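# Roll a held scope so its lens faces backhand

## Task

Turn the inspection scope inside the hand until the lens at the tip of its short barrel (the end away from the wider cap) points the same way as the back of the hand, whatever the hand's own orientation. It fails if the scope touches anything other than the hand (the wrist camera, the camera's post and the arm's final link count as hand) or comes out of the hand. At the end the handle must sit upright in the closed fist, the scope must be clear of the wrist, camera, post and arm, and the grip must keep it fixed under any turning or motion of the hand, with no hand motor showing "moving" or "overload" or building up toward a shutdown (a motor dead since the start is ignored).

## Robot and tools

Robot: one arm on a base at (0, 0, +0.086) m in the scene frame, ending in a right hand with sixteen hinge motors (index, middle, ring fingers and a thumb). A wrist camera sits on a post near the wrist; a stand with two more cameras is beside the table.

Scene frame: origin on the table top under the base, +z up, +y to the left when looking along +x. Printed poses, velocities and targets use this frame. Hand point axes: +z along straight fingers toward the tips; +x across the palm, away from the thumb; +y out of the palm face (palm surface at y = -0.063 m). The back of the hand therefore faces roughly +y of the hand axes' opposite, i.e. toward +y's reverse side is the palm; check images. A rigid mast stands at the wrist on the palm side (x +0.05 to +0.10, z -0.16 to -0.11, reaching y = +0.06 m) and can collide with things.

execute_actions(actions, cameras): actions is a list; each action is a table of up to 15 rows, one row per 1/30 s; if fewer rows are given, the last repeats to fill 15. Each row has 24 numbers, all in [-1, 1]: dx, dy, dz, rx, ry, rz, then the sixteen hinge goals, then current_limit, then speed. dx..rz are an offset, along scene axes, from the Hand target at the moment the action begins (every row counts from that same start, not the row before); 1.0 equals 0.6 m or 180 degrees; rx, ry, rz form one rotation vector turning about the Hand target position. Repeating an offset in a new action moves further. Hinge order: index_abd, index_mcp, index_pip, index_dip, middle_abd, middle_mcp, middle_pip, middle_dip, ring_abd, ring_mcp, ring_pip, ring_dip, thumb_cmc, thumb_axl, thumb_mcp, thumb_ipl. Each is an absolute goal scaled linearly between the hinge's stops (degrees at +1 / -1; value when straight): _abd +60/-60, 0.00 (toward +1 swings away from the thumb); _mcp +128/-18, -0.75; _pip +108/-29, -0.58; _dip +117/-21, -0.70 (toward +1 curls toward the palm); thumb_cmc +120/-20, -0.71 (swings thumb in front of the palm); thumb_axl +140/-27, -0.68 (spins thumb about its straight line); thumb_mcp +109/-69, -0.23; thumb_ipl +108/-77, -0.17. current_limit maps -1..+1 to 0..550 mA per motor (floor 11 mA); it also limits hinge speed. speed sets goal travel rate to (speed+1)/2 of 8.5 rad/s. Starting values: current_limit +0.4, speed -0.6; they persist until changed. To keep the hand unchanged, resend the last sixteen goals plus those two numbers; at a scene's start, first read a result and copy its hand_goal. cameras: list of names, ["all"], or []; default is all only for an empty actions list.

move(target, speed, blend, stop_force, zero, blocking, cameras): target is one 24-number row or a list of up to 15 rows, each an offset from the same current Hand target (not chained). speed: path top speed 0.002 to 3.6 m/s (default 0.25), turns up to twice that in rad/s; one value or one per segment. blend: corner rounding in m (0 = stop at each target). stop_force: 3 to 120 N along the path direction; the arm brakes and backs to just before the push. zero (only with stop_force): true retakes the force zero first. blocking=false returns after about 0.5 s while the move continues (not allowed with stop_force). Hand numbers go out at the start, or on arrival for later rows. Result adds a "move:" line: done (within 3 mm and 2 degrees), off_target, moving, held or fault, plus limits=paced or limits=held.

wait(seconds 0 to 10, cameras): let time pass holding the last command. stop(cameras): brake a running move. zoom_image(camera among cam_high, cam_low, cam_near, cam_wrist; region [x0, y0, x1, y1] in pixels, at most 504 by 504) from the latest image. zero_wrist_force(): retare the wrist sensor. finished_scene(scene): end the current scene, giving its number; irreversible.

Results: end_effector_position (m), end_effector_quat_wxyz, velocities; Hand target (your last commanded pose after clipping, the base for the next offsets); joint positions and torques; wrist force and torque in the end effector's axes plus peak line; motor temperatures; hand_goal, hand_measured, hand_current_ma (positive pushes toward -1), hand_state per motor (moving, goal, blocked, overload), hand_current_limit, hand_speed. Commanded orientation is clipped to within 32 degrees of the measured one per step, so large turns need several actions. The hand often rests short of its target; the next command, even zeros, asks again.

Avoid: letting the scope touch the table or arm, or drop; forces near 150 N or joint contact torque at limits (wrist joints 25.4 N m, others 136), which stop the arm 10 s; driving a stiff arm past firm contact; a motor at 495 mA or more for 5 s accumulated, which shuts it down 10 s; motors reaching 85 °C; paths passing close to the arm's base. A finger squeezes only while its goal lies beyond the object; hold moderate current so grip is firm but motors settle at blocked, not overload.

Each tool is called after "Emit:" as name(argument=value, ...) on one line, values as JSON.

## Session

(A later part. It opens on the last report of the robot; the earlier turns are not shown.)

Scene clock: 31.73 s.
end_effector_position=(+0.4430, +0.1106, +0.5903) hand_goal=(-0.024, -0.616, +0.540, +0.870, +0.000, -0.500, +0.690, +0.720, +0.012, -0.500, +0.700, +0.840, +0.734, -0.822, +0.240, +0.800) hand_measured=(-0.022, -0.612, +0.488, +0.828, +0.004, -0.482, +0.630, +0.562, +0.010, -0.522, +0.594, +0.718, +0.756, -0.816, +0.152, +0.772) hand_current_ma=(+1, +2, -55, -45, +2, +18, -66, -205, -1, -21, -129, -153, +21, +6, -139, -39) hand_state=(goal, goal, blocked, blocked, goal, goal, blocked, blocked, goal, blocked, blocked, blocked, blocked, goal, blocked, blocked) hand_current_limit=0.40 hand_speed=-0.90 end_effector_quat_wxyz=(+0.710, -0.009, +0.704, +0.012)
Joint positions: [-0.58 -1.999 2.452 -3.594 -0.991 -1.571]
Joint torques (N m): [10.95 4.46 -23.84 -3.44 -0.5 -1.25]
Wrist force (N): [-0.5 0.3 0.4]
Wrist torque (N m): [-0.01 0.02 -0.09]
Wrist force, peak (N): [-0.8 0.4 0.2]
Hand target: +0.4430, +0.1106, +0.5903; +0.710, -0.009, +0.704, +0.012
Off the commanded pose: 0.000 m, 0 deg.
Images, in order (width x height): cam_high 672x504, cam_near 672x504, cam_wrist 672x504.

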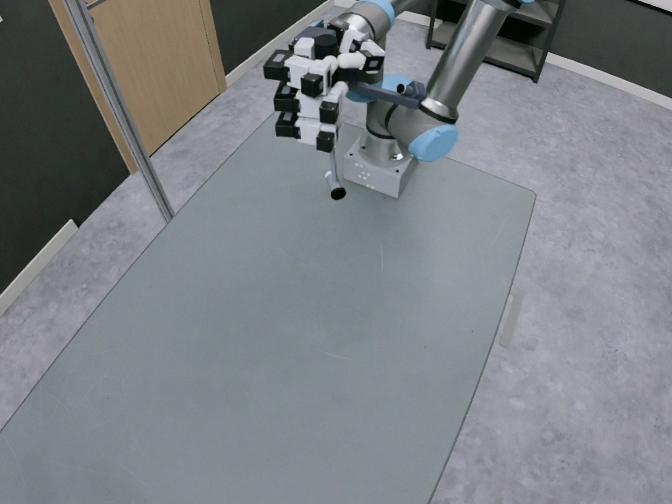

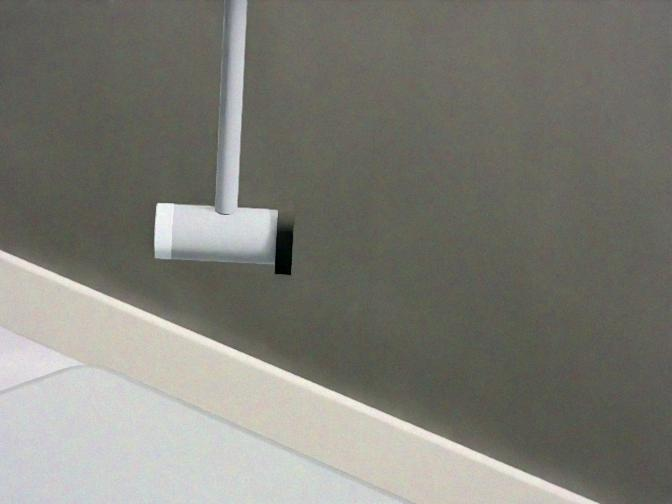

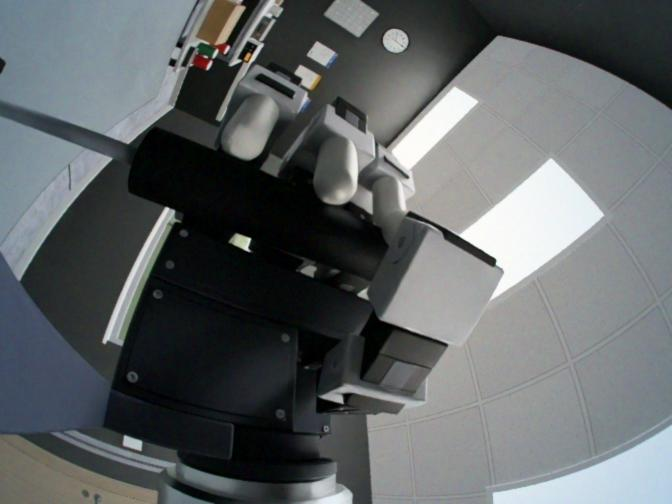

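Emit:
execute_actions(actions=[[[0,0,0,0,0,0,-0.024,-0.58,0.60,0.83,0,-0.47,0.75,0.66,0.012,-0.47,0.76,0.77,0.734,-0.822,0.21,0.83,0.4,-0.9]],[[0,0,0,0,0,0,-0.024,-0.54,0.66,0.78,0,-0.44,0.81,0.60,0.012,-0.44,0.82,0.70,0.734,-0.822,0.18,0.86,0.4,-0.9]],[[0,0,0,0,0,0,-0.024,-0.50,0.71,0.73,0,-0.41,0.86,0.54,0.012,-0.41,0.87,0.63,0.734,-0.822,0.15,0.90,0.4,-0.9]],[[0,0,0,0,0,0,-0.024,-0.47,0.76,0.68,0,-0.38,0.91,0.48,0.012,-0.38,0.92,0.56,0.734,-0.822,0.12,0.94,0.4,-0.9]]], cameras=["cam_high","cam_near","cam_wrist"])

Emit:
zoom_image(camera="cam_high", region=[240, 20, 400, 220])

Scene clock: 34.40 s.
end_effector_position=(+0.4430, +0.1106, +0.5903) hand_goal=(-0.024, -0.470, +0.760, +0.680, +0.000, -0.380, +0.910, +0.480, +0.012, -0.380, +0.920, +0.560, +0.734, -0.822, +0.120, +0.940) hand_measured=(-0.012, -0.550, +0.606, +0.668, +0.010, -0.382, +0.722, +0.420, +0.010, -0.470, +0.716, +0.530, +0.756, -0.834, +0.068, +0.914) hand_current_ma=(+6, -100, -197, -10, +5, -2, -249, -66, +0, -113, -275, -30, +21, -12, -77, -36) hand_state=(goal, blocked, blocked, goal, goal, goal, blocked, blocked, goal, blocked, blocked, blocked, blocked, goal, blocked, blocked) hand_current_limit=0.40 hand_speed=-0.90 end_effector_quat_wxyz=(+0.710, -0.009, +0.704, +0.012)
Joint positions: [-0.58 -1.999 2.452 -3.594 -0.991 -1.571]
Joint torques (N m): [11.51 4.25 -23.7 -3.22 -0.76 -1.53]
Wrist force (N): [-0.3 0.3 0.1]
Wrist torque (N m): [0.03 -0.01 -0.08]
Wrist force, peak (N): [-0.8 0.4 0.1]
Hand target: +0.4430, +0.1106, +0.5903; +0.710, -0.009, +0.704, +0.012
Off the commanded pose: 0.000 m, 0 deg.
Images, in order (width x height): cam_high 672x504, cam_near 672x504, cam_wrist 672x504.

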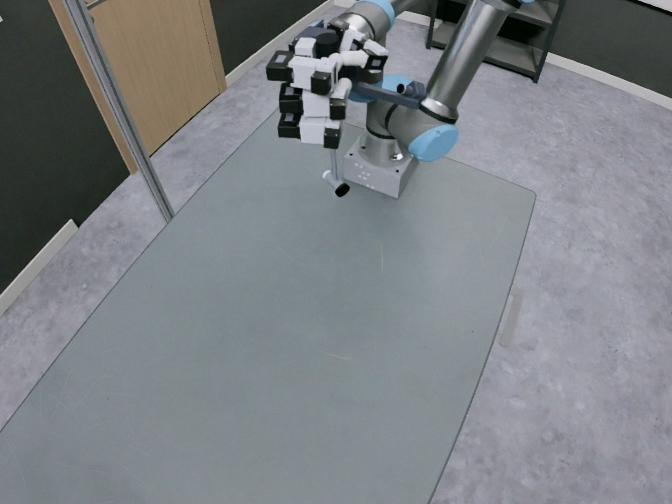

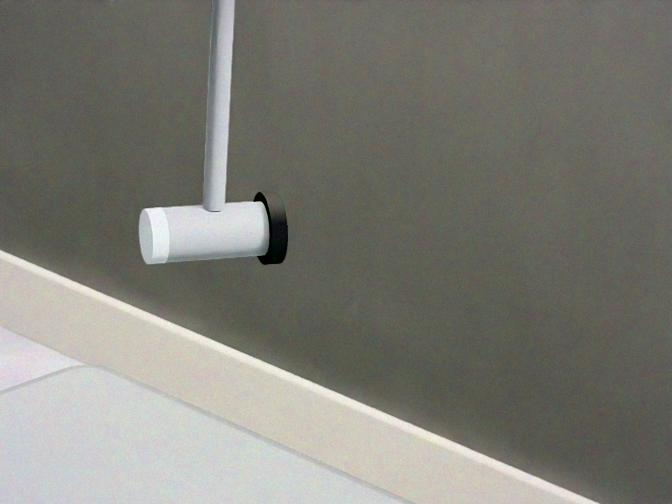

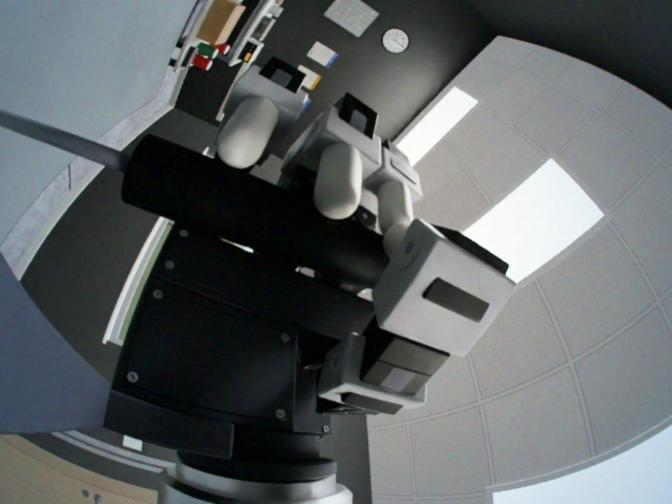

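Scaled by 2.520 from the camera's 672x504 image, which has a finer 960x720 frame.

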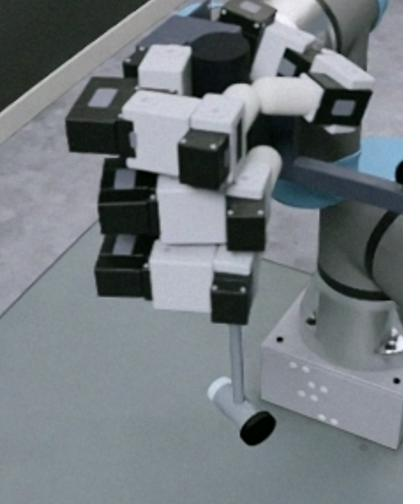

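Emit:
execute_actions(actions=[[[0,0,0,0,0,0,-0.024,-0.43,0.81,0.63,0,-0.35,0.96,0.42,0.012,-0.35,0.97,0.50,0.734,-0.822,0.1,0.97,0.4,-0.9]],[[0,0,0,0,0,0,-0.024,-0.40,0.86,0.58,0,-0.32,1.0,0.36,0.012,-0.32,1.0,0.44,0.734,-0.822,0.08,1.0,0.4,-0.9]],[[0,0,0,0,0,0,-0.024,-0.36,0.91,0.53,0,-0.29,1.0,0.30,0.012,-0.29,1.0,0.38,0.734,-0.822,0.06,1.0,0.4,-0.9]],[[0,0,0,0,0,0,-0.024,-0.33,0.96,0.48,0,-0.26,1.0,0.25,0.012,-0.26,1.0,0.32,0.734,-0.822,0.04,1.0,0.4,-0.9]]], cameras=["cam_high","cam_low","cam_near","cam_wrist"])

Emit:
zoom_image(camera="cam_high", region=[240, 20, 400, 220])

Emit:
zoom_image(camera="cam_low", region=[140, 0, 300, 130])

Scene clock: 37.20 s.
end_effector_position=(+0.4430, +0.1106, +0.5903) hand_goal=(-0.024, -0.330, +0.960, +0.480, +0.000, -0.260, +1.000, +0.250, +0.012, -0.260, +1.000, +0.320, +0.734, -0.822, +0.040, +1.000) hand_measured=(-0.002, -0.482, +0.728, +0.488, +0.014, -0.298, +0.828, +0.208, +0.014, -0.418, +0.806, +0.300, +0.756, -0.848, +0.008, +1.000) hand_current_ma=(+12, -208, -319, +7, +7, -40, -223, -42, +1, -219, -260, -19, +21, -31, -42, +0) hand_state=(blocked, blocked, blocked, goal, goal, blocked, blocked, blocked, goal, blocked, blocked, blocked, blocked, blocked, blocked, goal) hand_current_limit=0.40 hand_speed=-0.90 end_effector_quat_wxyz=(+0.710, -0.009, +0.704, +0.012)
Joint positions: [-0.58 -1.999 2.452 -3.594 -0.991 -1.571]
Joint torques (N m): [12.46 3.87 -24.55 -3.49 -0.71 -1.44]
Wrist force (N): [-0.2 -0.1 0.4]
Wrist torque (N m): [-0.05 -0.06 -0.11]
Wrist force, peak (N): [-0.8 0.1 0.4]
Hand target: +0.4430, +0.1106, +0.5903; +0.710, -0.009, +0.704, +0.012
Off the commanded pose: 0.000 m, 0 deg.

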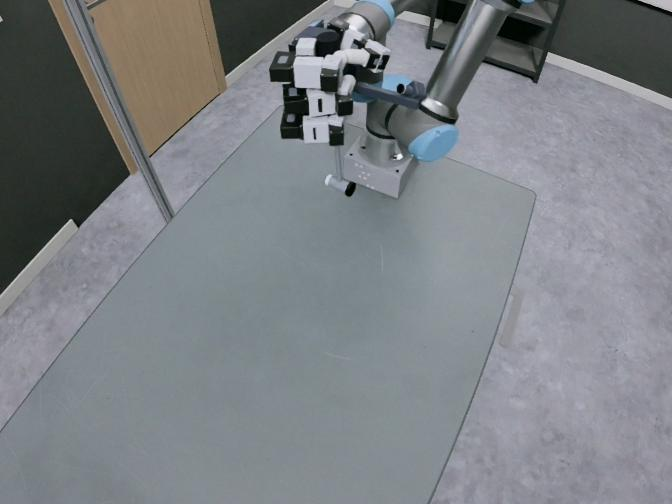

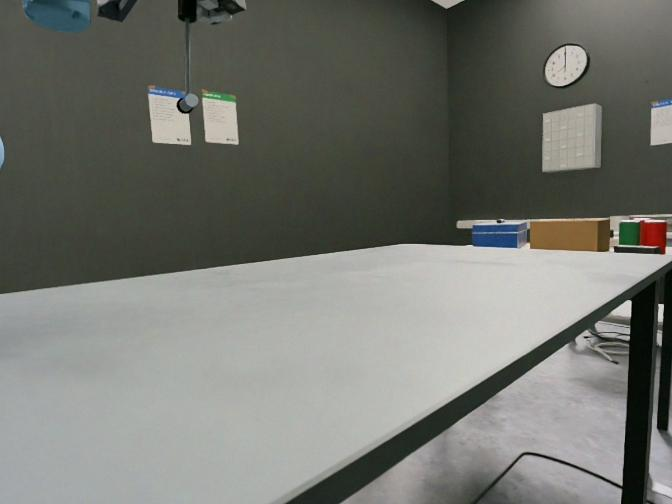

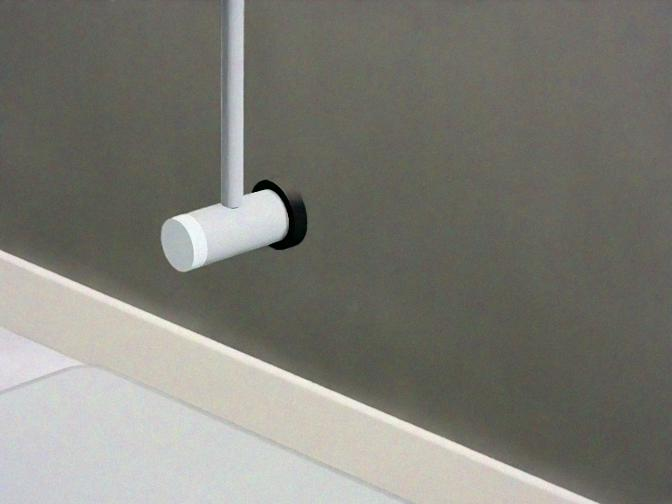

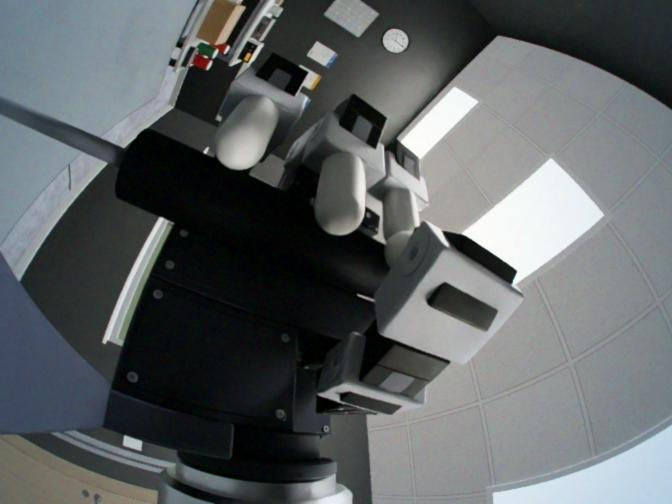

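Scaled by 2.520 from the camera's 672x504 image, which has a finer 960x720 frame.

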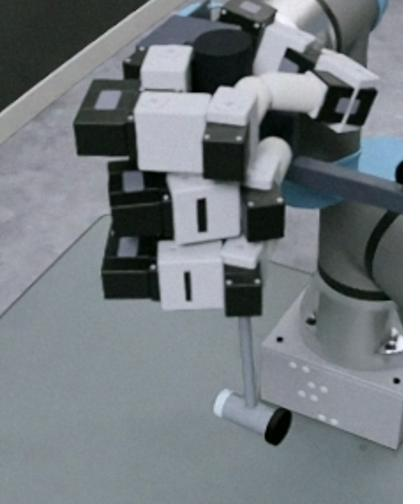

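Scaled by 3.150 from the camera's 672x504 image, which has a finer 960x720 frame.

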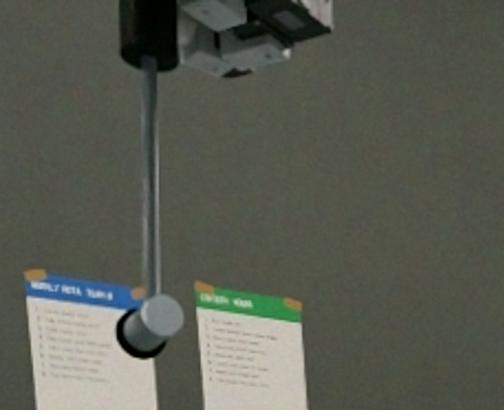

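Emit:
execute_actions(actions=[[[0,0,0,0,0,0,-0.024,-0.30,0.98,0.48,0,-0.22,1.0,0.27,0.012,-0.26,1.0,0.34,0.734,-0.822,0.10,1.0,0.4,-0.9]],[[0,0,0,0,0,0,-0.024,-0.28,0.99,0.48,0,-0.20,1.0,0.28,0.012,-0.26,1.0,0.35,0.734,-0.822,0.15,1.0,0.4,-0.9]]], cameras=["cam_near","cam_wrist"])

Emit:
wait(seconds=0.5)

Scene clock: 38.73 s.
end_effector_position=(+0.4430, +0.1106, +0.5903) hand_goal=(-0.024, -0.280, +0.990, +0.480, +0.000, -0.200, +1.000, +0.280, +0.012, -0.260, +1.000, +0.350, +0.734, -0.822, +0.150, +1.000) hand_measured=(-0.002, -0.482, +0.730, +0.488, +0.014, -0.290, +0.828, +0.208, +0.014, -0.416, +0.806, +0.300, +0.762, -0.850, +0.012, +1.000) hand_current_ma=(+12, -291, -363, +7, +7, -113, -223, -81, +1, -215, -260, -54, +28, -35, -234, +0) hand_state=(blocked, blocked, blocked, goal, goal, blocked, blocked, blocked, goal, blocked, blocked, blocked, blocked, blocked, blocked, goal) hand_current_limit=0.40 hand_speed=-0.90 end_effector_quat_wxyz=(+0.710, -0.009, +0.704, +0.012)
Joint positions: [-0.58 -1.999 2.452 -3.594 -0.991 -1.571]
Joint torques (N m): [12.43 3.23 -24.33 -3.34 -0.62 -1.1]
Wrist force (N): [-0.2 0.2 0.2]
Wrist torque (N m): [0.01 -0.04 -0.09]
Wrist force, peak (N): [-0.7 0.1 0.3]
Hand target: +0.4430, +0.1106, +0.5903; +0.710, -0.009, +0.704, +0.012
Off the commanded pose: 0.000 m, 0 deg.
Images, in order (width x height): cam_near 672x504, cam_wrist 672x504.

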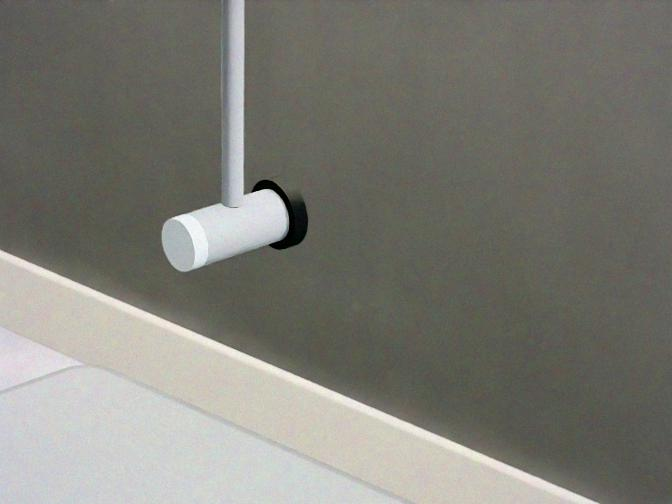

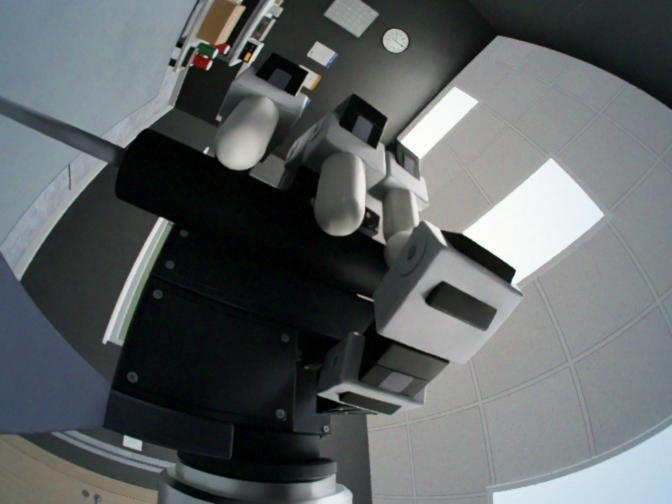

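Scene clock: 39.23 s.
end_effector_position=(+0.4430, +0.1106, +0.5903) hand_goal=(-0.024, -0.280, +0.990, +0.480, +0.000, -0.200, +1.000, +0.280, +0.012, -0.260, +1.000, +0.350, +0.734, -0.822, +0.150, +1.000) hand_measured=(-0.002, -0.482, +0.730, +0.488, +0.014, -0.290, +0.828, +0.208, +0.014, -0.416, +0.806, +0.300, +0.762, -0.850, +0.012, +1.000) hand_current_ma=(+12, -291, -363, +7, +7, -113, -223, -81, +1, -215, -260, -54, +28, -35, -234, +0) hand_state=(blocked, blocked, blocked, goal, goal, blocked, blocked, blocked, goal, blocked, blocked, blocked, blocked, blocked, blocked, goal) hand_current_limit=0.40 hand_speed=-0.90 end_effector_quat_wxyz=(+0.710, -0.009, +0.704, +0.012)
Joint positions: [-0.58 -1.999 2.452 -3.594 -0.991 -1.571]
Joint torques (N m): [11.6 3.89 -23.22 -3.38 -0.76 -1.42]
Wrist force (N): [-0.3 0.4 0.4]
Wrist torque (N m): [0.02 -0.04 -0.09]
Wrist force, peak (N): [-0.4 0.5 0.4]
Hand target: +0.4430, +0.1106, +0.5903; +0.710, -0.009, +0.704, +0.012
Off the commanded pose: 0.000 m, 0 deg.
wait: 0.50 s; at rest by 0.17 s

Emit:
finished_scene(scene=2)

The scene is finished: the task was done.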